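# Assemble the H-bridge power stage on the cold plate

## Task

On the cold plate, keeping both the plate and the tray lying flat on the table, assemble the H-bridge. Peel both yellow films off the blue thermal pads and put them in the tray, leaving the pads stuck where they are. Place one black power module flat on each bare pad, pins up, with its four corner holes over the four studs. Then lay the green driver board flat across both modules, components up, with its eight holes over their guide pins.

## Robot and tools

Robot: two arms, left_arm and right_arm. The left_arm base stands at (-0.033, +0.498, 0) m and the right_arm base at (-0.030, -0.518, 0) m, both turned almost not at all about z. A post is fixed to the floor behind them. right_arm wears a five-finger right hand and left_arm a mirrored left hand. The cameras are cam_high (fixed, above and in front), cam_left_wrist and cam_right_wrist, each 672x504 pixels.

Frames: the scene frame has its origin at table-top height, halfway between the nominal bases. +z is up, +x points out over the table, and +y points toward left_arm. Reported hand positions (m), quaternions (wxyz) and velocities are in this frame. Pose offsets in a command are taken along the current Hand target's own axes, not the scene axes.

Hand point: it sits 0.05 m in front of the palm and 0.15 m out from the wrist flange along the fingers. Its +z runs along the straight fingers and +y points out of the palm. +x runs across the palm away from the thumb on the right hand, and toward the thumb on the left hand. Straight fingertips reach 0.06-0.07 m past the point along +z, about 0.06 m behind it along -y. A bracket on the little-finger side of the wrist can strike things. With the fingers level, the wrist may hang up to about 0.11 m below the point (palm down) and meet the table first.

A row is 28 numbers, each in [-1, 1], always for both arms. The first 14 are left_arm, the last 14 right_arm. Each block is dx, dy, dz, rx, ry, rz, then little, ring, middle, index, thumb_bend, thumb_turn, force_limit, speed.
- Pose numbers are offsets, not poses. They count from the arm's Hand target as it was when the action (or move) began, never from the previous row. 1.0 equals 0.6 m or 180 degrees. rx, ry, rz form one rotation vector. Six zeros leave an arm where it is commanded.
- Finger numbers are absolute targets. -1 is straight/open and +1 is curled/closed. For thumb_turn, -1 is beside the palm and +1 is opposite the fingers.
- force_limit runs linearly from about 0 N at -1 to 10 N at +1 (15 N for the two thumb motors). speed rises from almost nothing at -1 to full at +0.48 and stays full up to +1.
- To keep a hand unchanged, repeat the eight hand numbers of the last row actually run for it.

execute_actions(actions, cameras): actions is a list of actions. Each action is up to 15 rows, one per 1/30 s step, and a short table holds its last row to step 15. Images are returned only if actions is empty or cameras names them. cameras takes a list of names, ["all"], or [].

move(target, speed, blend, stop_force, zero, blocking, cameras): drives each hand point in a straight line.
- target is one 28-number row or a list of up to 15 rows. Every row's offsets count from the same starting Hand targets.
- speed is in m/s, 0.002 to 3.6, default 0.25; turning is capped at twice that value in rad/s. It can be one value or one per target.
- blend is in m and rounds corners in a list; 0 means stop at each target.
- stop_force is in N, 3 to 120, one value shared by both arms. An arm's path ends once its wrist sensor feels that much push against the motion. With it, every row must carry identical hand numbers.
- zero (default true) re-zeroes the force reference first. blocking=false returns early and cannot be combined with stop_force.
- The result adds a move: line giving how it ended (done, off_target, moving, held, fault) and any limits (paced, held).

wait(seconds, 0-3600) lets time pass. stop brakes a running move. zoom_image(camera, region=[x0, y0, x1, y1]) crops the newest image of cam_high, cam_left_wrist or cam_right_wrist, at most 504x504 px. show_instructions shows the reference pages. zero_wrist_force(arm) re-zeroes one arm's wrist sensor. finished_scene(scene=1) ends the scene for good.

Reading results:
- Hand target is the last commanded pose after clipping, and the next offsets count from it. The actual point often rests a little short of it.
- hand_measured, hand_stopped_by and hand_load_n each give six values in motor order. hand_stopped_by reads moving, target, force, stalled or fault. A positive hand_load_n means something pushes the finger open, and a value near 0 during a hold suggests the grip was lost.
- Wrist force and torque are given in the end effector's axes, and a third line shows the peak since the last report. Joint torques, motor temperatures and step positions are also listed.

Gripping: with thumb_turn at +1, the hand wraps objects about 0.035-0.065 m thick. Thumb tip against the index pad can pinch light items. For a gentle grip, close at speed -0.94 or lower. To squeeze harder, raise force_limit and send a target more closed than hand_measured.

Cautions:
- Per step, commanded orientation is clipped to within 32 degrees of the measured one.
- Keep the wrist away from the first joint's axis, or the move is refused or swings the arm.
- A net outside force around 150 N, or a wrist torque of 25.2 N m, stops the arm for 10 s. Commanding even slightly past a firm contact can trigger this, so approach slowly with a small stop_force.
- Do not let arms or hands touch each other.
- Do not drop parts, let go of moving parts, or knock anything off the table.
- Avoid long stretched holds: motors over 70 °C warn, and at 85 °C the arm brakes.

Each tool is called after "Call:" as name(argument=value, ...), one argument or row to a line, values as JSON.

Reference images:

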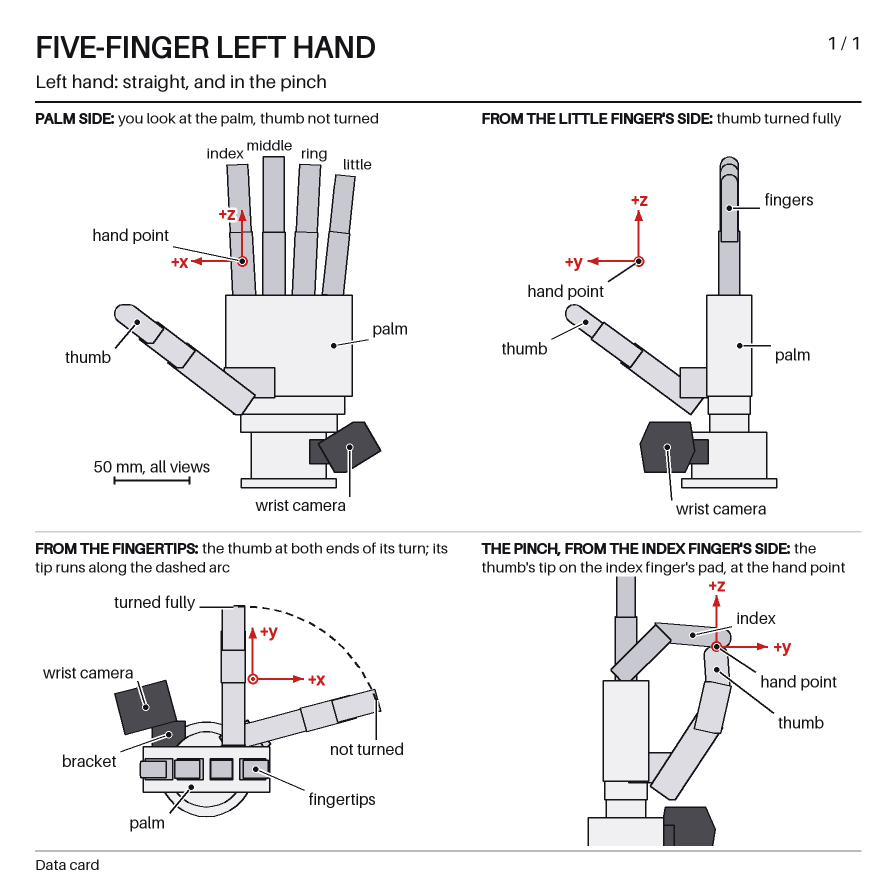

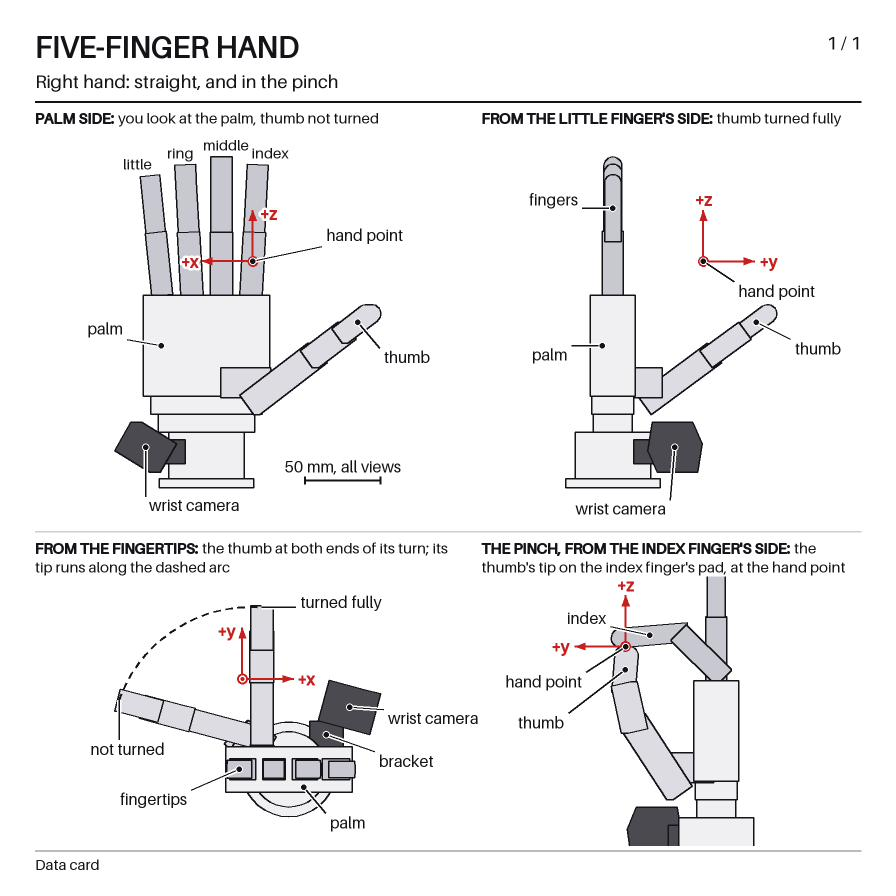

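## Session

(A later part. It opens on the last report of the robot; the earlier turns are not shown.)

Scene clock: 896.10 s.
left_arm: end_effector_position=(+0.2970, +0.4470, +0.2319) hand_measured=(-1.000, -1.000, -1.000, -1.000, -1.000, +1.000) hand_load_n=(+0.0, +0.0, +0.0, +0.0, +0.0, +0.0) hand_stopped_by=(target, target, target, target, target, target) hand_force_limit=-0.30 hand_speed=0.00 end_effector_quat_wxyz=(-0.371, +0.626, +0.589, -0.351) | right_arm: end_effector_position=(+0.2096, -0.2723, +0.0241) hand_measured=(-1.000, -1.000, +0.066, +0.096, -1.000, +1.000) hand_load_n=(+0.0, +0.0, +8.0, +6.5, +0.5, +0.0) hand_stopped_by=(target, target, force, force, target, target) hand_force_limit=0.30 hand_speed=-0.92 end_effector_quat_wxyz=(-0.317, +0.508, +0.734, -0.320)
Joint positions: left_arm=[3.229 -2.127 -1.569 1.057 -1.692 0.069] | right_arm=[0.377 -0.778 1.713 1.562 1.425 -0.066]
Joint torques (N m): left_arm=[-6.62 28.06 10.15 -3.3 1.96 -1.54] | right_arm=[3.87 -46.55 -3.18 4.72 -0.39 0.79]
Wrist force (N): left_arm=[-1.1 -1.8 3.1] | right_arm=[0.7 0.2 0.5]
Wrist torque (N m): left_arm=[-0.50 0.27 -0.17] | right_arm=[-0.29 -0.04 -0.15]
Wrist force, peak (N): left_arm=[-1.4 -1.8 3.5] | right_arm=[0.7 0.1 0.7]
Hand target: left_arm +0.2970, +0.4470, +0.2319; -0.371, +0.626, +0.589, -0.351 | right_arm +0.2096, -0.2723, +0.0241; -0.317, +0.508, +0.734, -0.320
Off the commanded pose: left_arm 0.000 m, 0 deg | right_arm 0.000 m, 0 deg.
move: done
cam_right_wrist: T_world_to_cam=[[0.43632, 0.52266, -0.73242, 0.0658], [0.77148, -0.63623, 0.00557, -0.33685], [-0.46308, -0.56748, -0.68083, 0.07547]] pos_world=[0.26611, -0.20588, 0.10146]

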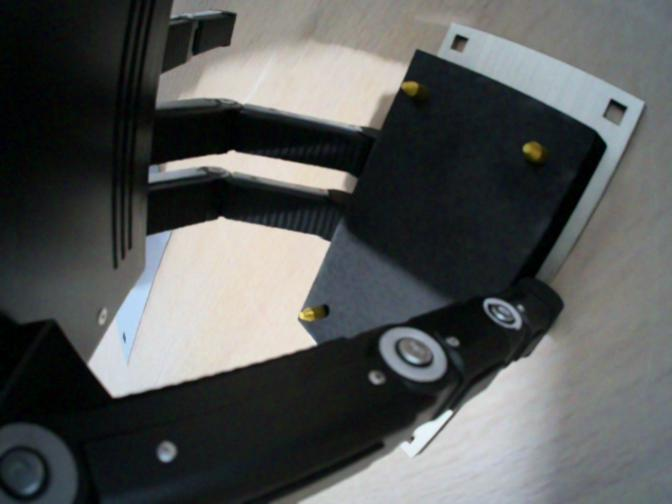

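Call:
move(
  target=[
    [0,0,0,0,0,0,-1,-1,-1,-1,-1,1,-0.3,0,0.0116,-0.066,-0.0495,0,0,0,-1,-1,0.36,0.36,-1,1,0.3,-0.92],
    [0,0,0,0,0,0,-1,-1,-1,-1,-1,1,-0.3,0,0.1872,-0.0873,-0.3163,-0.0424,0.2409,0.1805,-1,-1,0.36,0.36,-1,1,0.3,-0.92],
    [0,0,0,0,0,0,-1,-1,-1,-1,-1,1,-0.3,0,0.4902,0.091,-0.2193,-0.0848,0.4818,0.3611,-1,-1,0.36,0.36,-1,1,0.3,-0.92],
  ],
  speed=[0.03,0.2,0.15],
  blend=[0.01,0.04,0],
  cameras=["cam_right_wrist","cam_high"],
)

Scene clock: 927.10 s.
left_arm: end_effector_position=(+0.2970, +0.4470, +0.2319) hand_measured=(-1.000, -1.000, -1.000, -1.000, -1.000, +1.000) hand_load_n=(+0.0, +0.0, +0.0, +0.0, +0.0, +0.0) hand_stopped_by=(target, target, target, target, target, target) hand_force_limit=-0.30 hand_speed=0.00 end_effector_quat_wxyz=(-0.371, +0.626, +0.589, -0.351) | right_arm: end_effector_position=(+0.2602, +0.0415, +0.1001) hand_measured=(-1.000, -1.000, +0.066, +0.096, -1.000, +1.000) hand_load_n=(+0.0, +0.0, +7.5, +6.5, +0.5, +0.5) hand_stopped_by=(target, target, force, force, target, target) hand_force_limit=0.30 hand_speed=-0.92 end_effector_quat_wxyz=(-0.445, +0.893, +0.009, +0.074)
Joint positions: left_arm=[3.229 -2.127 -1.569 1.057 -1.692 0.069] | right_arm=[0.679 -1.114 1.571 0.331 0.992 2.464]
Joint torques (N m): left_arm=[-6.26 29.45 11.05 -3.34 1.82 -1.24] | right_arm=[-0.62 -30.03 -26.64 1.07 0.53 1.64]
Wrist force (N): left_arm=[-1.3 -1.9 3.1] | right_arm=[0.4 2.9 1.1]
Wrist torque (N m): left_arm=[-0.51 0.30 -0.17] | right_arm=[-0.11 0.01 0.12]
Wrist force, peak (N): left_arm=[-1.4 -1.9 3.7] | right_arm=[0.5 3.3 1.3]
Hand target: left_arm +0.2970, +0.4470, +0.2319; -0.371, +0.626, +0.589, -0.351 | right_arm +0.2603, +0.0415, +0.1001; -0.445, +0.893, +0.009, +0.074
Off the commanded pose: left_arm 0.000 m, 0 deg | right_arm 0.000 m, 0 deg.
move: done
cam_right_wrist: T_world_to_cam=[[0.34795, -0.58475, -0.7328, 0.00442], [-0.85668, -0.51582, 0.00483, 0.24209], [-0.38082, 0.6261, -0.68042, 0.25776]] pos_world=[0.30402, -0.03393, 0.17746]
Images, in order (width x height): cam_high 672x504, cam_right_wrist 672x504.

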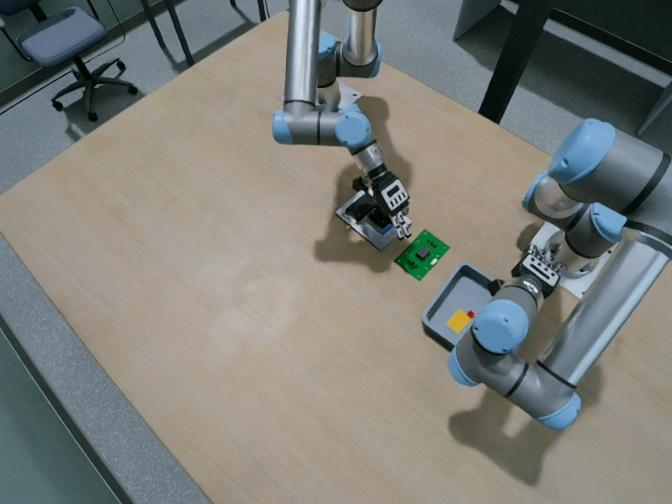

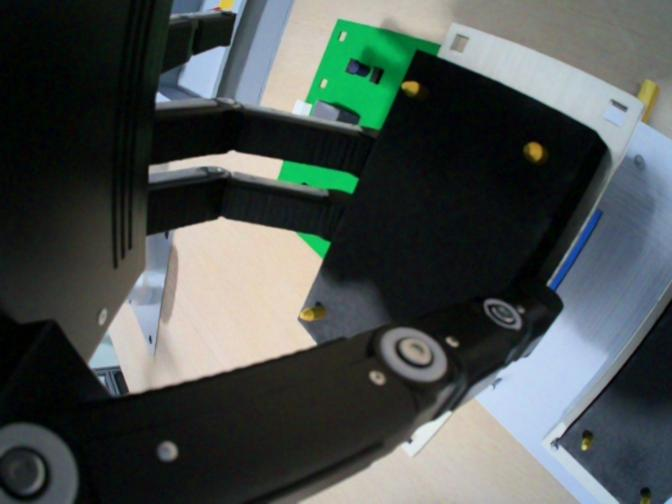

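Call:
move(
  target=[0,0,0,0,0,0,-1,-1,-1,-1,-1,1,-0.3,0,-0.0125,0.0706,0.0531,0,0,0,-1,-1,0.36,0.36,-1,1,0.3,-0.92],
  speed=0.03,
  stop_force=4,
  cameras=["cam_right_wrist"],
)

Call:
zoom_image(
  camera="cam_right_wrist",
  region=[596, 90, 636, 130],
)

Call:
zoom_image(
  camera="cam_right_wrist",
  region=[440, 25, 480, 60],
)

Scene clock: 936.80 s.
left_arm: end_effector_position=(+0.2970, +0.4470, +0.2319) hand_measured=(-1.000, -1.000, -1.000, -1.000, -1.000, +1.000) hand_load_n=(+0.0, +0.0, +0.0, +0.0, +0.0, +0.0) hand_stopped_by=(target, target, target, target, target, target) hand_force_limit=-0.30 hand_speed=0.00 end_effector_quat_wxyz=(-0.371, +0.626, +0.589, -0.351) | right_arm: end_effector_position=(+0.2603, +0.0416, +0.0466) hand_measured=(-1.000, -1.000, +0.066, +0.096, -1.000, +1.000) hand_load_n=(+0.0, +0.0, +7.5, +6.5, +0.5, +1.0) hand_stopped_by=(target, target, force, force, target, target) hand_force_limit=0.30 hand_speed=-0.92 end_effector_quat_wxyz=(-0.445, +0.893, +0.009, +0.074)
Joint positions: left_arm=[3.229 -2.127 -1.569 1.057 -1.692 0.069] | right_arm=[0.679 -1.052 1.629 0.211 0.992 2.464]
Joint torques (N m): left_arm=[-7.38 28.81 11.19 -3.51 1.89 -1.16] | right_arm=[7.27 -44.65 -26.56 2.97 0.9 1.49]
Wrist force (N): left_arm=[-1.3 -2.0 3.5] | right_arm=[0.1 2.8 1.2]
Wrist torque (N m): left_arm=[-0.55 0.32 -0.17] | right_arm=[-0.13 0.05 0.01]
Wrist force, peak (N): left_arm=[-1.4 -2.1 3.4] | right_arm=[0.1 3.1 1.5]
Hand target: left_arm +0.2970, +0.4470, +0.2319; -0.371, +0.626, +0.589, -0.351 | right_arm +0.2603, +0.0416, +0.0466; -0.445, +0.893, +0.009, +0.074
Off the commanded pose: left_arm 0.000 m, 0 deg | right_arm 0.000 m, 0 deg.
move: done
cam_right_wrist: T_world_to_cam=[[0.34784, -0.58478, -0.73283, -0.03473], [-0.85683, -0.51558, 0.00473, 0.24255], [-0.3806, 0.62627, -0.68039, 0.22127]] pos_world=[0.30412, -0.03383, 0.12395]

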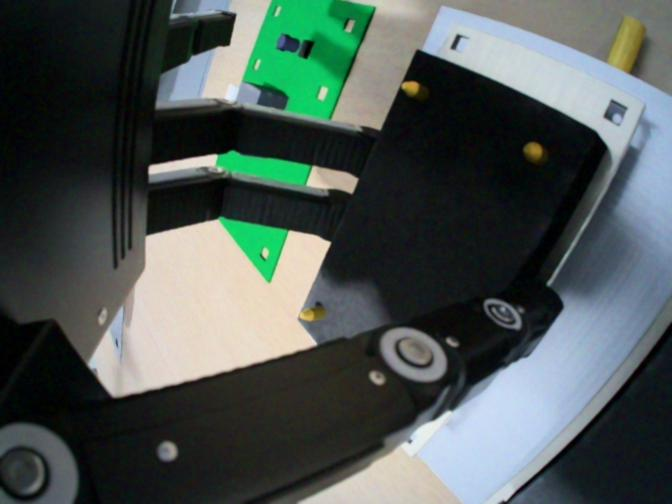

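Scaled by 12.600 from the camera's image (finer frame: 960x720).

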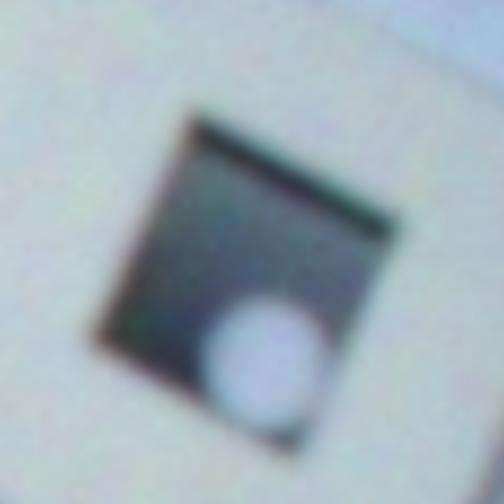

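Scaled by 12.600 from the camera's image (finer frame: 960x720).

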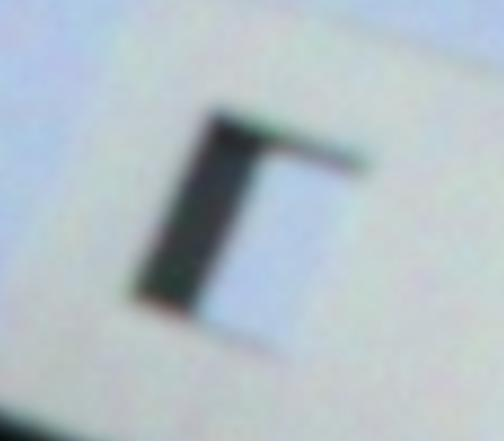

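Call:
move(
  target=[0,0,0,0,0,0,-1,-1,-1,-1,-1,1,-0.3,0,-0.0032,0.0156,0.0122,0,0,0,-1,-1,0.36,0.36,-1,1,0.3,-0.92],
  speed=0.008,
  stop_force=4,
  cameras=["cam_right_wrist"],
)

Call:
zoom_image(
  camera="cam_right_wrist",
  region=[440, 20, 640, 140],
)

Scene clock: 949.20 s.
left_arm: end_effector_position=(+0.2970, +0.4470, +0.2319) hand_measured=(-1.000, -1.000, -1.000, -1.000, -1.000, +1.000) hand_load_n=(+0.0, +0.0, +0.0, +0.0, +0.0, +0.0) hand_stopped_by=(target, target, target, target, target, target) hand_force_limit=-0.30 hand_speed=0.00 end_effector_quat_wxyz=(-0.371, +0.626, +0.589, -0.351) | right_arm: end_effector_position=(+0.2601, +0.0418, +0.0368) hand_measured=(-1.000, -1.000, +0.066, +0.096, -1.000, +1.000) hand_load_n=(+0.0, +0.0, +7.5, +6.5, +0.5, +0.5) hand_stopped_by=(target, target, force, force, target, target) hand_force_limit=0.30 hand_speed=-0.92 end_effector_quat_wxyz=(-0.445, +0.893, +0.009, +0.074)
Joint positions: left_arm=[3.229 -2.127 -1.569 1.057 -1.692 0.069] | right_arm=[0.68 -1.039 1.638 0.189 0.993 2.465]
Joint torques (N m): left_arm=[-7.1 28.33 11.3 -3.56 1.77 -1.24] | right_arm=[0.33 -45.01 -25.42 2.86 0.58 -0.38]
Wrist force (N): left_arm=[-1.2 -1.7 3.2] | right_arm=[0.2 2.8 1.0]
Wrist torque (N m): left_arm=[-0.50 0.29 -0.17] | right_arm=[-0.11 0.05 -0.03]
Wrist force, peak (N): left_arm=[-1.3 -2.0 3.5] | right_arm=[0.5 -3.8 -2.9]
Hand target: left_arm +0.2970, +0.4470, +0.2319; -0.371, +0.626, +0.589, -0.351 | right_arm +0.2601, +0.0418, +0.0368; -0.445, +0.893, +0.009, +0.074 (not the last commanded pose)
Off the commanded pose: left_arm 0.000 m, 0 deg | right_arm 0.002 m, 0 deg.
move: contact (right_arm)
cam_right_wrist: T_world_to_cam=[[0.34786, -0.58481, -0.73279, -0.04173], [-0.85681, -0.51562, 0.00476, 0.24252], [-0.38063, 0.62621, -0.68043, 0.21441]] pos_world=[0.30392, -0.03363, 0.11416]

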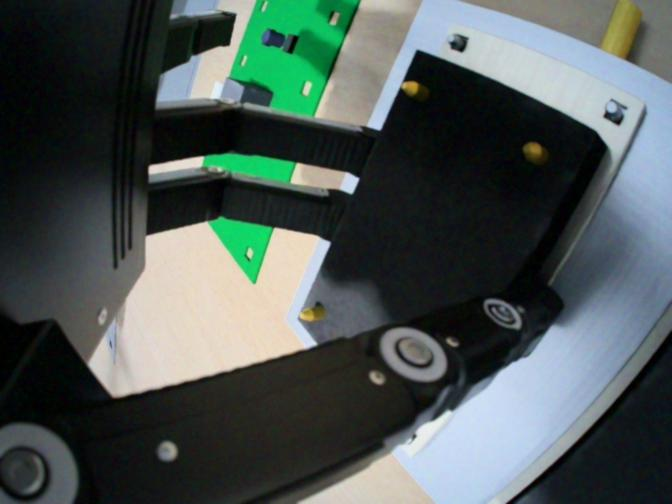

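Scaled by 2.520 from the camera's image (finer frame: 960x720).

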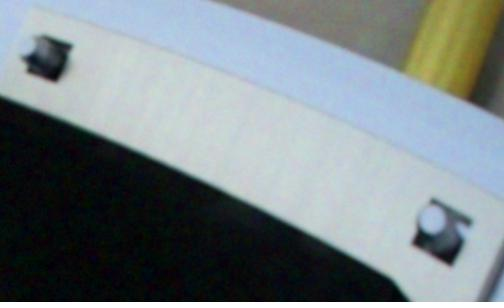

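Call:
move(
  target=[0,0,0,0,0,0,-1,-1,-1,-1,-1,1,-0.3,0,0,0,0,0,0,0,-1,-1,-0.3,-0.3,-1,1,0.3,-0.8],
  speed=0.01,
)

Call:
move(
  target=[
    [0,0,0,0,0,0,-1,-1,-1,-1,-1,1,-0.3,0,0,0.004,-0.0053,0,0,0,-1,-1,-0.3,-0.3,-1,1,0.3,-0.8],
    [0,0,0,0,0,0,-1,-1,-1,-1,-1,1,-0.3,0,0.0187,-0.1014,-0.0846,0,0,0,-1,-1,-0.3,-0.3,-1,1,0.3,-0.8],
  ],
  speed=[0.01,0.05],
  cameras=["cam_right_wrist","cam_high"],
)

Call:
zoom_image(
  camera="cam_high",
  region=[320, 160, 470, 300],
)

Scene clock: 969.63 s.
left_arm: end_effector_position=(+0.2970, +0.4470, +0.2319) hand_measured=(-1.000, -1.000, -1.000, -1.000, -1.000, +1.000) hand_load_n=(+0.0, +0.0, +0.0, +0.0, +0.0, +0.0) hand_stopped_by=(target, target, target, target, target, target) hand_force_limit=-0.30 hand_speed=0.00 end_effector_quat_wxyz=(-0.371, +0.626, +0.589, -0.351) | right_arm: end_effector_position=(+0.2601, +0.0418, +0.0368) hand_measured=(-1.000, -1.000, -0.300, -0.300, -1.000, +1.000) hand_load_n=(+0.0, +0.0, +0.0, +0.0, +0.0, +0.0) hand_stopped_by=(target, target, target, target, target, target) hand_force_limit=0.30 hand_speed=-0.80 end_effector_quat_wxyz=(-0.445, +0.893, +0.009, +0.074)
Joint positions: left_arm=[3.229 -2.127 -1.569 1.057 -1.692 0.069] | right_arm=[0.68 -1.039 1.638 0.189 0.993 2.465]
Joint torques (N m): left_arm=[-6.26 28.95 12.45 -3.5 1.8 -0.94] | right_arm=[-7.01 -38.99 -25.05 -0.84 -1.97 -1.23]
Wrist force (N): left_arm=[-1.2 -1.9 3.4] | right_arm=[0.5 2.4 -3.0]
Wrist torque (N m): left_arm=[-0.54 0.29 -0.16] | right_arm=[-0.11 0.10 -0.03]
Wrist force, peak (N): left_arm=[-1.4 -2.0 3.6] | right_arm=[0.4 2.5 -3.3]
Hand target: left_arm +0.2970, +0.4470, +0.2319; -0.371, +0.626, +0.589, -0.351 | right_arm +0.2601, +0.0418, +0.0368; -0.445, +0.893, +0.009, +0.074
Off the commanded pose: left_arm 0.000 m, 0 deg | right_arm 0.000 m, 0 deg.
move: done

Scene clock: 972.07 s.
left_arm: end_effector_position=(+0.2970, +0.4470, +0.2319) hand_measured=(-1.000, -1.000, -1.000, -1.000, -1.000, +1.000) hand_load_n=(+0.0, +0.0, +0.0, +0.0, +0.0, +0.0) hand_stopped_by=(target, target, target, target, target, target) hand_force_limit=-0.30 hand_speed=0.00 end_effector_quat_wxyz=(-0.371, +0.626, +0.589, -0.351) | right_arm: end_effector_position=(+0.2600, +0.0377, +0.1168) hand_measured=(-1.000, -1.000, -0.300, -0.300, -1.000, +1.000) hand_load_n=(+0.0, +0.0, +0.0, +0.0, +0.0, +0.0) hand_stopped_by=(target, target, target, target, target, target) hand_force_limit=0.30 hand_speed=-0.80 end_effector_quat_wxyz=(-0.445, +0.893, +0.009, +0.074)
Joint positions: left_arm=[3.229 -2.127 -1.569 1.057 -1.692 0.069] | right_arm=[0.673 -1.137 1.56 0.368 0.988 2.459]
Joint torques (N m): left_arm=[-7.16 29.9 11.06 -3.44 1.88 -0.91] | right_arm=[-9.27 -28.79 -12.45 -1.35 -2.01 -1.53]
Wrist force (N): left_arm=[-1.2 -1.8 3.2] | right_arm=[0.7 -0.1 -0.8]
Wrist torque (N m): left_arm=[-0.51 0.29 -0.17] | right_arm=[-0.26 0.03 0.07]
Wrist force, peak (N): left_arm=[-1.5 -2.0 3.4] | right_arm=[0.5 2.2 -3.2]
Hand target: left_arm +0.2970, +0.4470, +0.2319; -0.371, +0.626, +0.589, -0.351 | right_arm +0.2600, +0.0377, +0.1167; -0.445, +0.893, +0.009, +0.074
Off the commanded pose: left_arm 0.000 m, 0 deg | right_arm 0.000 m, 0 deg.
move: done
cam_right_wrist: T_world_to_cam=[[0.34797, -0.58472, -0.73281, 0.01453], [-0.85681, -0.51562, 0.00456, 0.23989], [-0.38052, 0.62629, -0.68042, 0.27131]] pos_world=[0.30372, -0.03773, 0.19415]
Images, in order (width x height): cam_high 672x504, cam_right_wrist 672x504.

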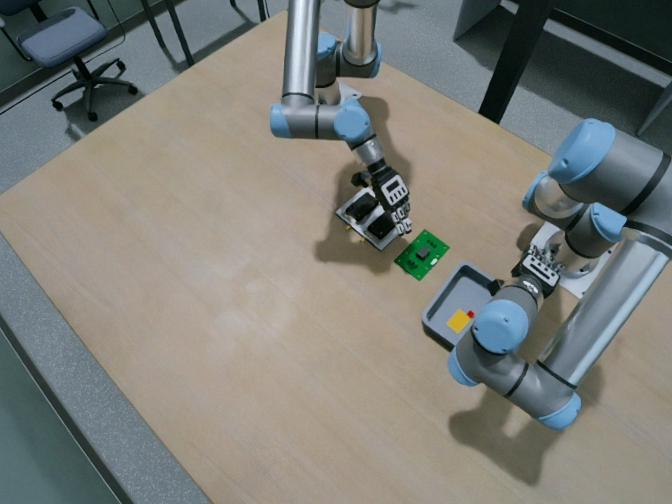

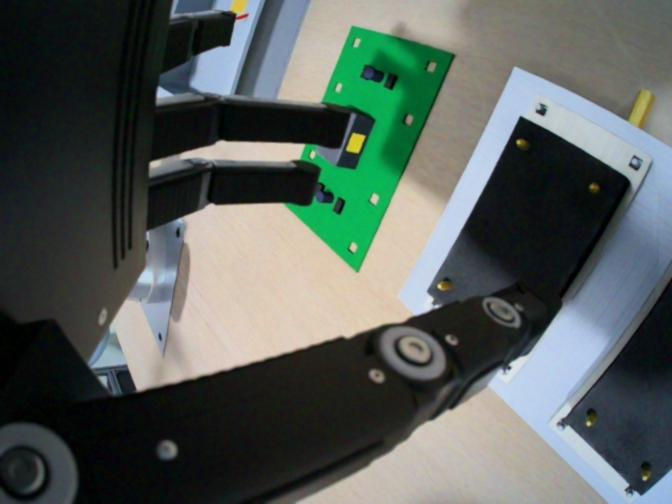

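Scaled by 3.360 from the camera's image (finer frame: 960x720).

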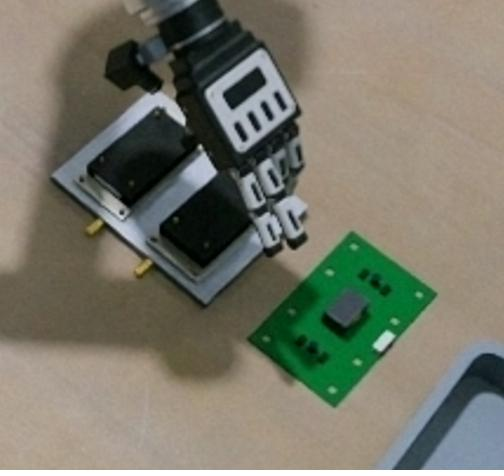

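Call:
move(
  target=[
    [0,0,0,0,0,0,-1,-1,-1,-1,-1,1,-0.3,0,0.0186,-0.1054,-0.0795,0,0,0,-1,-1,-0.3,-0.3,-1,1,0.3,-0.8],
    [0,0,0,0,0,0,-1,-1,-1,-1,-1,1,-0.3,0,0.0008,-0.1615,0.1223,-0.0677,0.382,0.2876,-1,-1,-0.3,-0.3,-1,1,0.3,-0.8],
  ],
  speed=0.2,
  blend=0.03,
  cameras=["cam_right_wrist","cam_high"],
)

Scene clock: 999.27 s.
left_arm: end_effector_position=(+0.2970, +0.4470, +0.2319) hand_measured=(-1.000, -1.000, -1.000, -1.000, -1.000, +1.000) hand_load_n=(+0.0, +0.0, +0.0, -0.5, +0.0, +0.0) hand_stopped_by=(target, target, target, target, target, target) hand_force_limit=-0.30 hand_speed=0.00 end_effector_quat_wxyz=(-0.371, +0.626, +0.589, -0.351) | right_arm: end_effector_position=(+0.2616, +0.1546, +0.1500) hand_measured=(-1.000, -1.000, -0.300, -0.300, -1.000, +1.000) hand_load_n=(+0.0, +0.0, +0.0, +0.0, +0.0, +0.5) hand_stopped_by=(target, target, target, target, target, target) hand_force_limit=0.30 hand_speed=-0.80 end_effector_quat_wxyz=(-0.272, +0.654, -0.608, +0.358)
Joint positions: left_arm=[3.229 -2.127 -1.569 1.057 -1.692 0.069] | right_arm=[1.195 -0.52 0.488 1.239 2.45 4.08]
Joint torques (N m): left_arm=[-7.03 28.44 12.31 -3.59 1.72 -0.77] | right_arm=[-7.85 -49.35 -26.29 2.55 0.5 1.82]
Wrist force (N): left_arm=[-1.2 -1.6 3.2] | right_arm=[0.9 -0.5 -1.3]
Wrist torque (N m): left_arm=[-0.48 0.28 -0.18] | right_arm=[-0.28 -0.05 -0.02]
Wrist force, peak (N): left_arm=[-1.7 -1.8 3.5] | right_arm=[1.1 -0.5 -1.6]
Hand target: left_arm +0.2970, +0.4470, +0.2319; -0.371, +0.626, +0.589, -0.351 | right_arm +0.2617, +0.1546, +0.1500; -0.272, +0.654, -0.608, +0.358
Off the commanded pose: left_arm 0.000 m, 0 deg | right_arm 0.000 m, 0 deg.
move: done
cam_right_wrist: T_world_to_cam=[[-0.56708, -0.37722, -0.73221, 0.31387], [-0.56098, 0.82779, 0.00801, 0.01581], [0.6031, 0.41529, -0.68103, -0.00328]] pos_world=[0.18884, 0.10667, 0.22745]
Images, in order (width x height): cam_high 672x504, cam_right_wrist 672x504.

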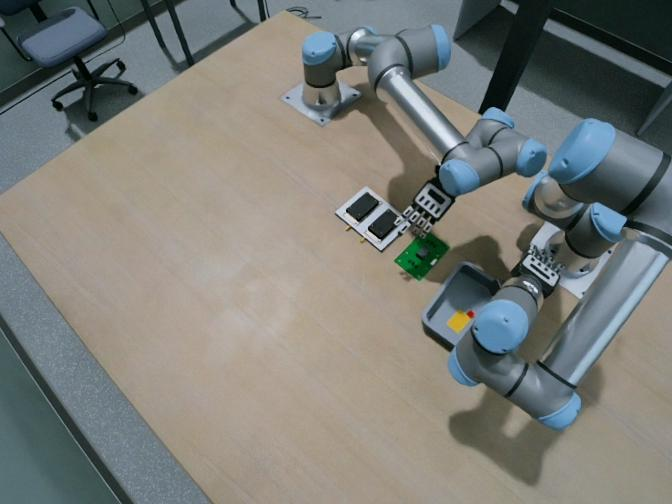

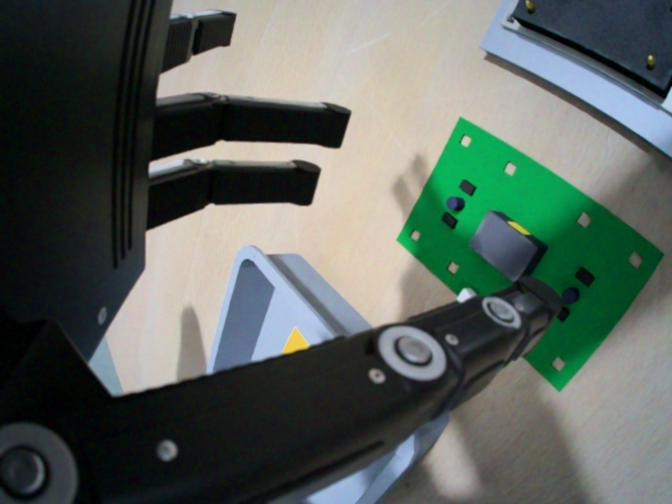

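Call:
zoom_image(
  camera="cam_right_wrist",
  region=[390, 110, 670, 400],
)

Call:
zoom_image(
  camera="cam_right_wrist",
  region=[440, 180, 580, 310],
)

Scaled by 1.738 from the camera's image (finer frame: 960x720).

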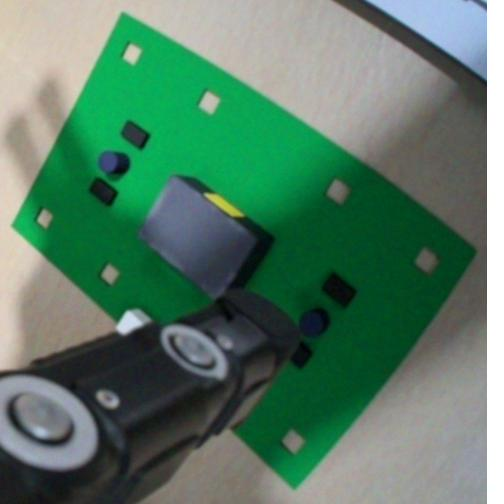

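Scaled by 3.600 from the camera's image (finer frame: 960x720).

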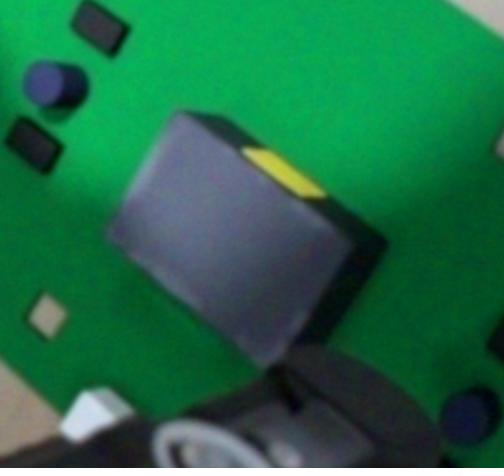

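Call:
move(
  target=[0,0,0,0,0,0,-1,-1,-1,-1,-1,1,-0.3,0,-0.0518,0.1123,0.1185,-0.0012,0.0068,0.0051,-1,-1,0,0,-0.7,1,0.3,-0.5],
  speed=0.1,
  cameras=["cam_right_wrist","cam_high"],
)

Call:
zoom_image(
  camera="cam_right_wrist",
  region=[250, 80, 530, 360],
)

Scene clock: 1023.10 s.
left_arm: end_effector_position=(+0.2970, +0.4470, +0.2319) hand_measured=(-1.000, -1.000, -1.000, -1.000, -1.000, +1.000) hand_load_n=(+0.0, +0.0, +0.0, +0.5, +0.0, +0.0) hand_stopped_by=(target, target, target, target, target, target) hand_force_limit=-0.30 hand_speed=0.00 end_effector_quat_wxyz=(-0.371, +0.626, +0.589, -0.351) | right_arm: end_effector_position=(+0.2780, +0.1721, +0.0502) hand_measured=(-1.000, -1.000, +0.000, +0.000, -0.700, +1.000) hand_load_n=(+0.0, +0.0, +0.0, +0.0, +0.0, +0.0) hand_stopped_by=(target, target, target, target, target, target) hand_force_limit=0.30 hand_speed=-0.50 end_effector_quat_wxyz=(-0.267, +0.646, -0.617, +0.362)
Joint positions: left_arm=[3.229 -2.127 -1.569 1.057 -1.692 0.069] | right_arm=[1.185 -0.373 0.456 1.143 2.456 4.106]
Joint torques (N m): left_arm=[-6.93 29.04 13.33 -3.6 1.92 -0.5] | right_arm=[0.23 -64.18 -11.74 4.35 2.33 -0.61]
Wrist force (N): left_arm=[-1.1 -1.6 3.0] | right_arm=[0.9 -0.5 -1.4]
Wrist torque (N m): left_arm=[-0.47 0.28 -0.17] | right_arm=[-0.25 -0.05 -0.15]
Wrist force, peak (N): left_arm=[-1.6 -2.1 3.4] | right_arm=[1.4 -1.6 -2.1]
Hand target: left_arm +0.2970, +0.4470, +0.2319; -0.371, +0.626, +0.589, -0.351 | right_arm +0.2779, +0.1721, +0.0501; -0.267, +0.646, -0.617, +0.362
Off the commanded pose: left_arm 0.000 m, 0 deg | right_arm 0.000 m, 0 deg.
move: done
cam_right_wrist: T_world_to_cam=[[-0.57713, -0.36124, -0.73241, 0.25668], [-0.53809, 0.84285, 0.00829, 0.00231], [0.61432, 0.39888, -0.68081, -0.08875]] pos_world=[0.2039, 0.12618, 0.12755]
Images, in order (width x height): cam_high 672x504, cam_right_wrist 672x504.

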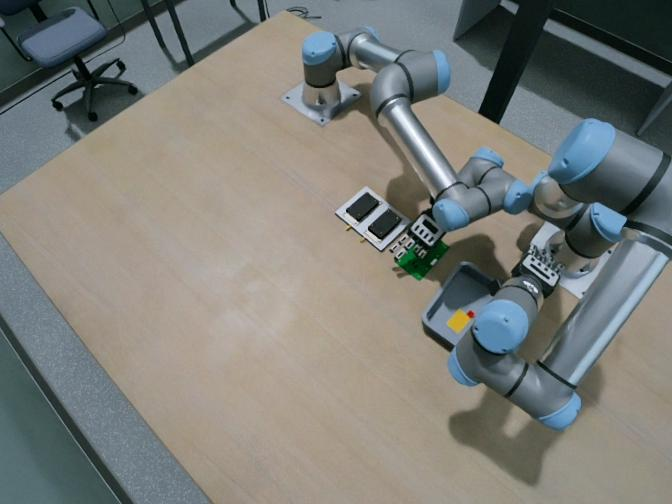

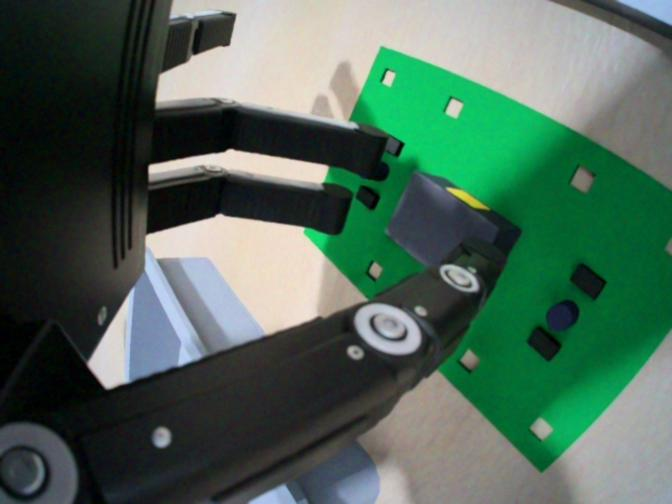

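Scaled by 1.800 from the camera's image (finer frame: 960x720).

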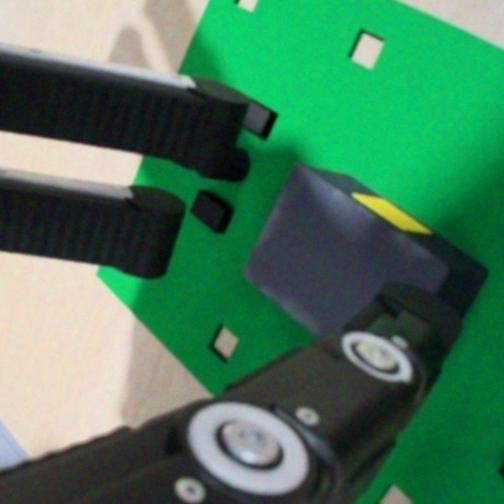

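Call:
move(
  target=[0,0,0,0,0,0,-1,-1,-1,-1,-1,1,-0.3,0,-0.0075,0.0333,0.025,0,0,0,-1,-1,0,0,-0.7,1,0.3,-0.5],
  speed=0.02,
  stop_force=4,
  cameras=["cam_right_wrist"],
)

Call:
zoom_image(
  camera="cam_right_wrist",
  region=[300, 80, 580, 360],
)

Scene clock: 1044.40 s.
left_arm: end_effector_position=(+0.2970, +0.4470, +0.2319) hand_measured=(-1.000, -1.000, -1.000, -1.000, -1.000, +1.000) hand_load_n=(+0.0, +0.0, +0.0, +0.0, +0.0, +0.0) hand_stopped_by=(target, target, target, target, target, target) hand_force_limit=-0.30 hand_speed=0.00 end_effector_quat_wxyz=(-0.371, +0.626, +0.589, -0.351) | right_arm: end_effector_position=(+0.2778, +0.1731, +0.0247) hand_measured=(-1.000, -1.000, +0.000, +0.000, -0.700, +1.000) hand_load_n=(+0.0, +0.0, +0.0, +0.0, +0.0, +0.0) hand_stopped_by=(target, target, target, target, target, target) hand_force_limit=0.30 hand_speed=-0.50 end_effector_quat_wxyz=(-0.267, +0.646, -0.617, +0.362)
Joint positions: left_arm=[3.229 -2.127 -1.569 1.057 -1.692 0.069] | right_arm=[1.186 -0.353 0.482 1.098 2.456 4.107]
Joint torques (N m): left_arm=[-7.55 29.12 13.59 -3.7 1.94 -0.21] | right_arm=[6.73 -63.92 -27.63 4.44 2.43 -0.92]
Wrist force (N): left_arm=[-0.9 -1.5 3.1] | right_arm=[1.1 -0.6 -1.4]
Wrist torque (N m): left_arm=[-0.46 0.24 -0.16] | right_arm=[-0.28 -0.08 -0.12]
Wrist force, peak (N): left_arm=[-1.3 -2.1 3.6] | right_arm=[1.1 -0.5 -1.6]
Hand target: left_arm +0.2970, +0.4470, +0.2319; -0.371, +0.626, +0.589, -0.351 | right_arm +0.2778, +0.1731, +0.0247; -0.267, +0.646, -0.617, +0.362
Off the commanded pose: left_arm 0.000 m, 0 deg | right_arm 0.000 m, 0 deg.
move: done
cam_right_wrist: T_world_to_cam=[[-0.57722, -0.36166, -0.73214, 0.23842], [-0.53822, 0.84277, 0.00803, 0.00169], [0.61412, 0.39868, -0.68111, -0.10629]] pos_world=[0.2038, 0.12718, 0.10215]

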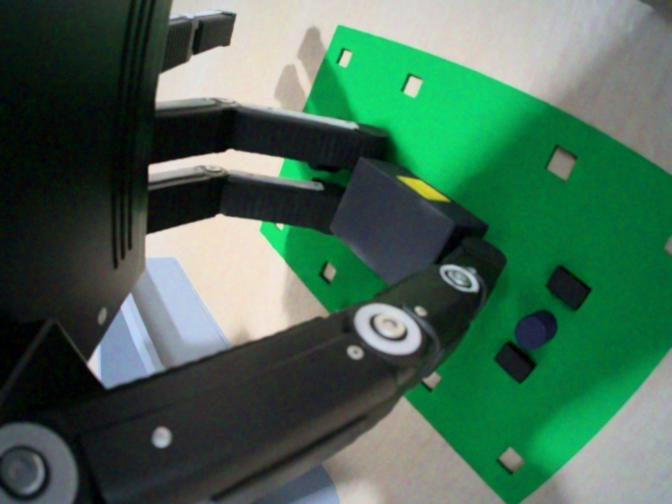

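Scaled by 1.800 from the camera's image (finer frame: 960x720).

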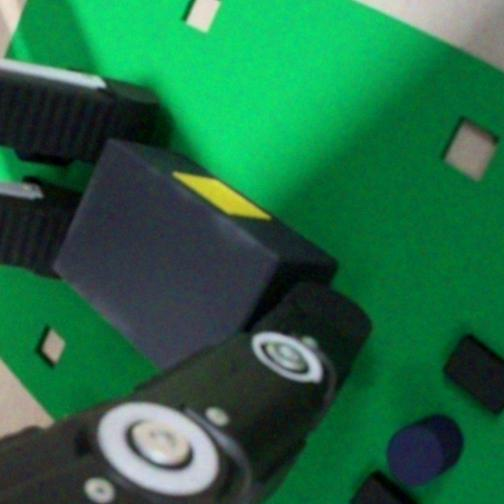

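Call:
move(
  target=[0,0,0,0,0,0,-1,-1,-1,-1,-1,1,-0.3,0,0,0,0,0,0,0,-1,-1,0.4,0.4,-0.7,1,-0.2,-0.9],
  speed=0.02,
)

Call:
move(
  target=[0,0,0,0,0,0,-1,-1,-1,-1,-1,1,-0.3,0,0,0,0,0,0,0,-1,-1,0.41,0.41,-0.7,1,0.3,-0.92],
  speed=0.02,
  cameras=["cam_right_wrist"],
)

Call:
zoom_image(
  camera="cam_right_wrist",
  region=[300, 80, 580, 360],
)

Scene clock: 1052.87 s.
left_arm: end_effector_position=(+0.2970, +0.4470, +0.2319) hand_measured=(-1.000, -1.000, -1.000, -1.000, -1.000, +1.000) hand_load_n=(+0.0, +0.0, +0.0, +0.0, +0.0, +0.0) hand_stopped_by=(target, target, target, target, target, target) hand_force_limit=-0.30 hand_speed=0.00 end_effector_quat_wxyz=(-0.371, +0.626, +0.589, -0.351) | right_arm: end_effector_position=(+0.2778, +0.1731, +0.0247) hand_measured=(-1.000, -1.000, +0.082, +0.128, -0.700, +1.000) hand_load_n=(+0.0, +0.0, +2.5, +4.0, +3.5, +0.0) hand_stopped_by=(target, target, force, force, target, target) hand_force_limit=-0.20 hand_speed=-0.90 end_effector_quat_wxyz=(-0.267, +0.646, -0.617, +0.362)
Joint positions: left_arm=[3.229 -2.127 -1.569 1.057 -1.692 0.069] | right_arm=[1.186 -0.353 0.482 1.098 2.456 4.107]
Joint torques (N m): left_arm=[-6.45 29.79 13.31 -3.78 1.72 -0.2] | right_arm=[-6.27 -62.78 -27.18 4.45 -0.24 -1.4]
Wrist force (N): left_arm=[-1.5 -1.6 3.1] | right_arm=[0.8 -0.4 -1.5]
Wrist torque (N m): left_arm=[-0.49 0.33 -0.19] | right_arm=[-0.29 -0.06 -0.12]
Wrist force, peak (N): left_arm=[-1.3 -2.3 3.5] | right_arm=[1.2 -0.8 -1.5]
Hand target: left_arm +0.2970, +0.4470, +0.2319; -0.371, +0.626, +0.589, -0.351 | right_arm +0.2778, +0.1731, +0.0247; -0.267, +0.646, -0.617, +0.362
Off the commanded pose: left_arm 0.000 m, 0 deg | right_arm 0.000 m, 0 deg.
move: done

Scene clock: 1053.37 s.
left_arm: end_effector_position=(+0.2970, +0.4470, +0.2319) hand_measured=(-1.000, -1.000, -1.000, -1.000, -1.000, +1.000) hand_load_n=(+0.0, +0.0, +0.0, +0.0, +0.0, +0.0) hand_stopped_by=(target, target, target, target, target, target) hand_force_limit=-0.30 hand_speed=0.00 end_effector_quat_wxyz=(-0.371, +0.626, +0.589, -0.351) | right_arm: end_effector_position=(+0.2778, +0.1731, +0.0247) hand_measured=(-1.000, -1.000, +0.118, +0.172, -0.702, +1.000) hand_load_n=(+0.0, +0.0, +6.0, +7.5, +8.0, +0.0) hand_stopped_by=(target, target, force, force, target, target) hand_force_limit=0.30 hand_speed=-0.92 end_effector_quat_wxyz=(-0.267, +0.646, -0.617, +0.362)
Joint positions: left_arm=[3.229 -2.127 -1.569 1.057 -1.692 0.069] | right_arm=[1.186 -0.353 0.482 1.098 2.456 4.107]
Joint torques (N m): left_arm=[-6.57 29.79 13.23 -3.51 1.69 -0.13] | right_arm=[-6.79 -62.71 -25.91 4.27 -0.14 -1.31]
Wrist force (N): left_arm=[-1.0 -1.6 3.4] | right_arm=[0.8 -1.1 -1.4]
Wrist torque (N m): left_arm=[-0.49 0.27 -0.17] | right_arm=[-0.37 -0.05 -0.14]
Wrist force, peak (N): left_arm=[-1.2 -2.1 3.3] | right_arm=[0.9 -1.4 -1.5]
Hand target: left_arm +0.2970, +0.4470, +0.2319; -0.371, +0.626, +0.589, -0.351 | right_arm +0.2778, +0.1731, +0.0247; -0.267, +0.646, -0.617, +0.362
Off the commanded pose: left_arm 0.000 m, 0 deg | right_arm 0.000 m, 0 deg.
move: done
cam_right_wrist: T_world_to_cam=[[-0.57718, -0.36172, -0.73214, 0.23842], [-0.53826, 0.84274, 0.00797, 0.00171], [0.61412, 0.39869, -0.68111, -0.10629]] pos_world=[0.2038, 0.12718, 0.10215]

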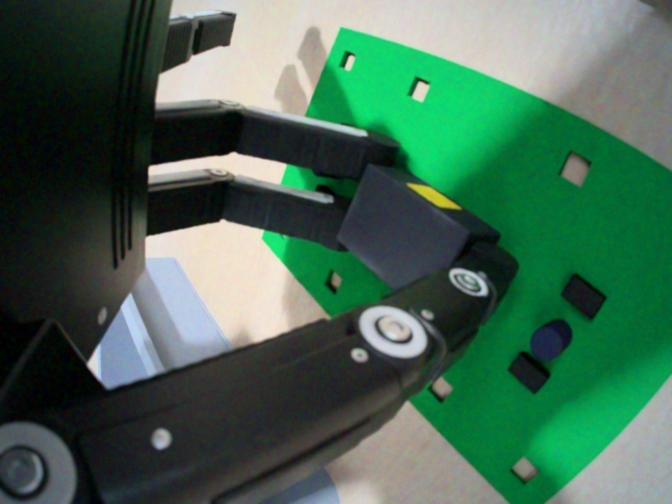

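Scaled by 1.800 from the camera's image (finer frame: 960x720).

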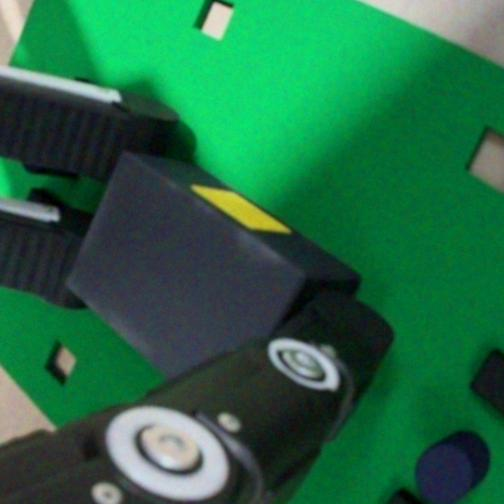

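Call:
move(
  target=[0,0,0,0,0,0,-1,-1,-1,-1,-1,1,-0.3,0,0.0116,-0.0659,-0.0497,0,0,0,-1,-1,0.41,0.41,-0.7,1,0.3,-0.92],
  speed=0.03,
  cameras=["cam_right_wrist","cam_high"],
)

Call:
zoom_image(
  camera="cam_right_wrist",
  region=[320, 20, 672, 270],
)

Call:
zoom_image(
  camera="cam_right_wrist",
  region=[260, 230, 612, 504],
)

Scene clock: 1061.93 s.
left_arm: end_effector_position=(+0.2970, +0.4470, +0.2319) hand_measured=(-1.000, -1.000, -1.000, -1.000, -1.000, +1.000) hand_load_n=(+0.0, +0.0, +0.0, +0.0, +0.0, +0.0) hand_stopped_by=(target, target, target, target, target, target) hand_force_limit=-0.30 hand_speed=0.00 end_effector_quat_wxyz=(-0.371, +0.626, +0.589, -0.351) | right_arm: end_effector_position=(+0.2778, +0.1730, +0.0749) hand_measured=(-1.000, -1.000, +0.118, +0.172, -0.702, +1.000) hand_load_n=(+0.0, +0.0, +4.5, +6.0, +9.0, +0.0) hand_stopped_by=(target, target, force, force, target, target) hand_force_limit=0.30 hand_speed=-0.92 end_effector_quat_wxyz=(-0.267, +0.646, -0.617, +0.362)
Joint positions: left_arm=[3.229 -2.127 -1.569 1.057 -1.692 0.069] | right_arm=[1.186 -0.375 0.397 1.205 2.456 4.107]
Joint torques (N m): left_arm=[-6.67 29.02 14.02 -3.78 1.81 0.01] | right_arm=[-4.58 -52.31 -12.58 -0.37 0.43 1.08]
Wrist force (N): left_arm=[-1.2 -1.9 2.9] | right_arm=[1.0 0.6 -0.7]
Wrist torque (N m): left_arm=[-0.51 0.29 -0.17] | right_arm=[-0.17 -0.10 -0.09]
Wrist force, peak (N): left_arm=[-1.4 -2.0 3.4] | right_arm=[0.8 -1.4 -1.5]
Hand target: left_arm +0.2970, +0.4470, +0.2319; -0.371, +0.626, +0.589, -0.351 | right_arm +0.2778, +0.1730, +0.0747; -0.267, +0.646, -0.617, +0.362
Off the commanded pose: left_arm 0.000 m, 0 deg | right_arm 0.000 m, 0 deg.
move: done
cam_right_wrist: T_world_to_cam=[[-0.57716, -0.36182, -0.7321, 0.27507], [-0.53835, 0.84268, 0.00794, 0.00142], [0.61406, 0.39871, -0.68115, -0.07211]] pos_world=[0.2038, 0.12708, 0.15225]
Images, in order (width x height): cam_high 672x504, cam_right_wrist 672x504.

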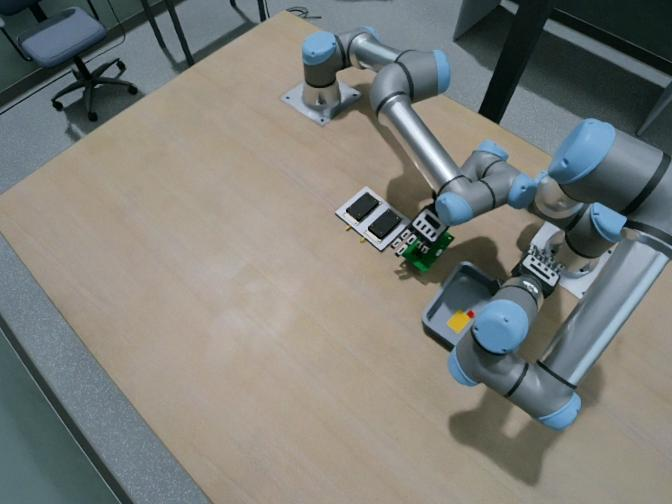

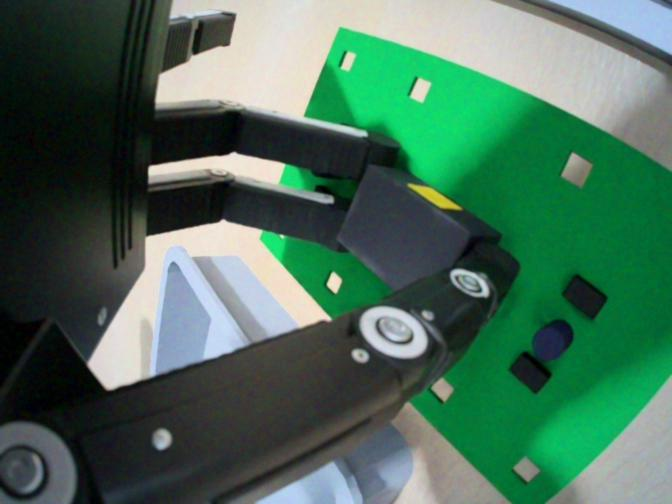

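Scaled by 1.432 from the camera's image (finer frame: 960x720).

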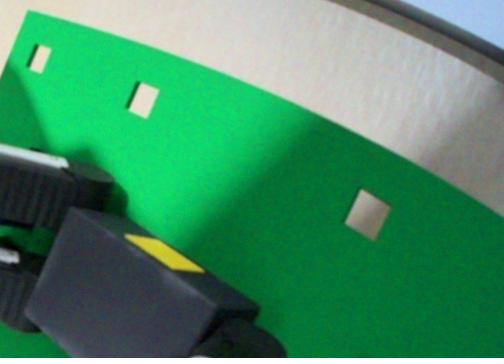

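Scaled by 1.432 from the camera's image (finer frame: 960x720).

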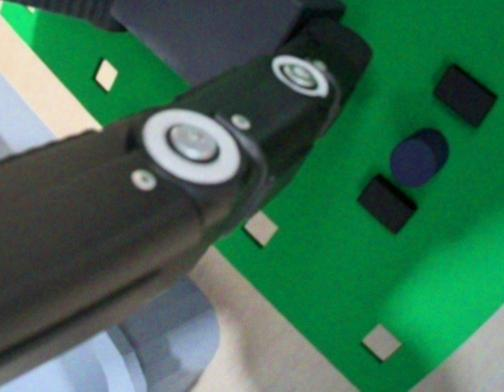

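Call:
move(
  target=[
    [0,0,0,0,0,0,-1,-1,-1,-1,-1,1,-0.3,0,0.1133,-0.0595,-0.0628,0.0335,-0.1907,-0.1437,-1,-1,0.41,0.41,-0.7,1,0.3,-0.92],
    [0,0,0,0,0,0,-1,-1,-1,-1,-1,1,-0.3,0,0.3067,-0.002,-0.0375,0.0671,-0.3814,-0.2874,-1,-1,0.41,0.41,-0.7,1,0.3,-0.92],
    [0,0,0,0,0,0,-1,-1,-1,-1,-1,1,-0.3,0,0.2975,0.0505,0.0022,0.0671,-0.3814,-0.2874,-1,-1,0.41,0.41,-0.7,1,0.3,-0.92],
  ],
  speed=[0.12,0.12,0.05],
  blend=[0.03,0.01,0],
  cameras=["cam_right_wrist","cam_high"],
)

Scene clock: 1091.47 s.
left_arm: end_effector_position=(+0.2970, +0.4470, +0.2319) hand_measured=(-1.000, -1.000, -1.000, -1.000, -1.000, +1.000) hand_load_n=(+0.0, +0.0, -0.5, +0.0, +0.0, +0.0) hand_stopped_by=(target, target, target, target, target, target) hand_force_limit=-0.30 hand_speed=0.00 end_effector_quat_wxyz=(-0.371, +0.626, +0.589, -0.351) | right_arm: end_effector_position=(+0.2563, -0.0068, +0.0745) hand_measured=(-1.000, -1.000, +0.118, +0.172, -0.702, +1.000) hand_load_n=(+0.0, +0.0, +4.5, +6.0, +9.0, +0.0) hand_stopped_by=(target, target, force, force, target, target) hand_force_limit=0.30 hand_speed=-0.92 end_effector_quat_wxyz=(-0.443, +0.893, -0.004, +0.080)
Joint positions: left_arm=[3.229 -2.127 -1.569 1.057 -1.692 0.069] | right_arm=[0.604 -1.172 1.738 0.246 0.961 2.423]
Joint torques (N m): left_arm=[-6.95 29.12 14.91 -3.57 1.93 0.2] | right_arm=[7.17 -39 -24.42 3.67 -2.15 -0.39]
Wrist force (N): left_arm=[-1.3 -1.9 3.4] | right_arm=[0.2 0.5 -0.4]
Wrist torque (N m): left_arm=[-0.55 0.30 -0.17] | right_arm=[-0.19 0.05 -0.11]
Wrist force, peak (N): left_arm=[-1.1 -2.4 3.4] | right_arm=[0.4 1.2 -1.0]
Hand target: left_arm +0.2970, +0.4470, +0.2319; -0.371, +0.626, +0.589, -0.351 | right_arm +0.2564, -0.0067, +0.0746; -0.443, +0.893, -0.004, +0.080
Off the commanded pose: left_arm 0.000 m, 0 deg | right_arm 0.000 m, 0 deg.
move: done
cam_right_wrist: T_world_to_cam=[[0.33017, -0.59574, -0.73217, -0.03687], [-0.87141, -0.49052, 0.00616, 0.21786], [-0.36281, 0.63599, -0.68109, 0.26457]] pos_world=[0.29801, -0.08336, 0.15185]
Images, in order (width x height): cam_high 672x504, cam_right_wrist 672x504.

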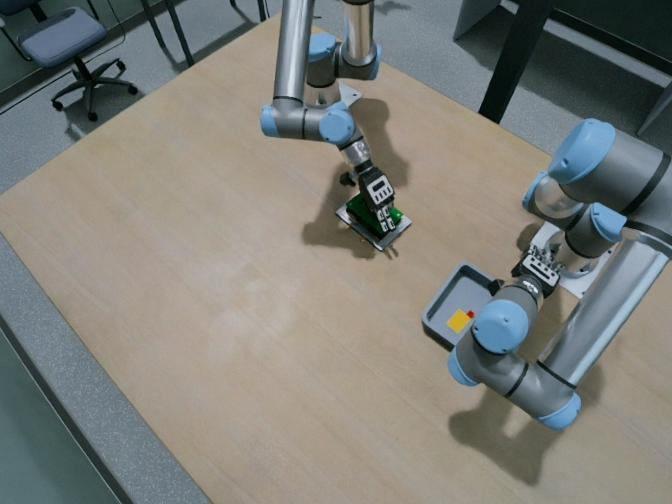

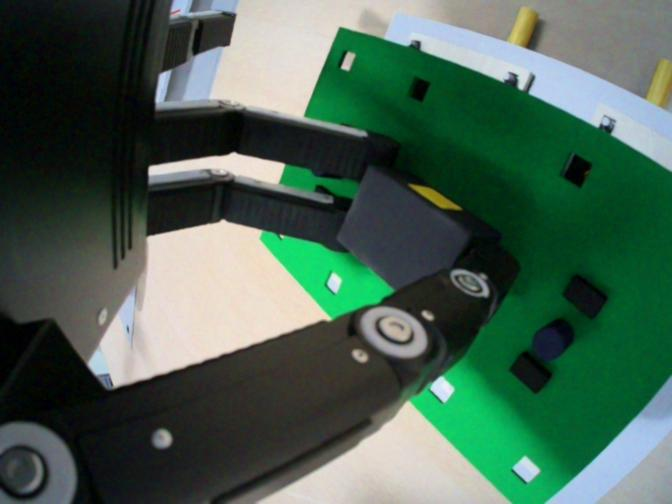

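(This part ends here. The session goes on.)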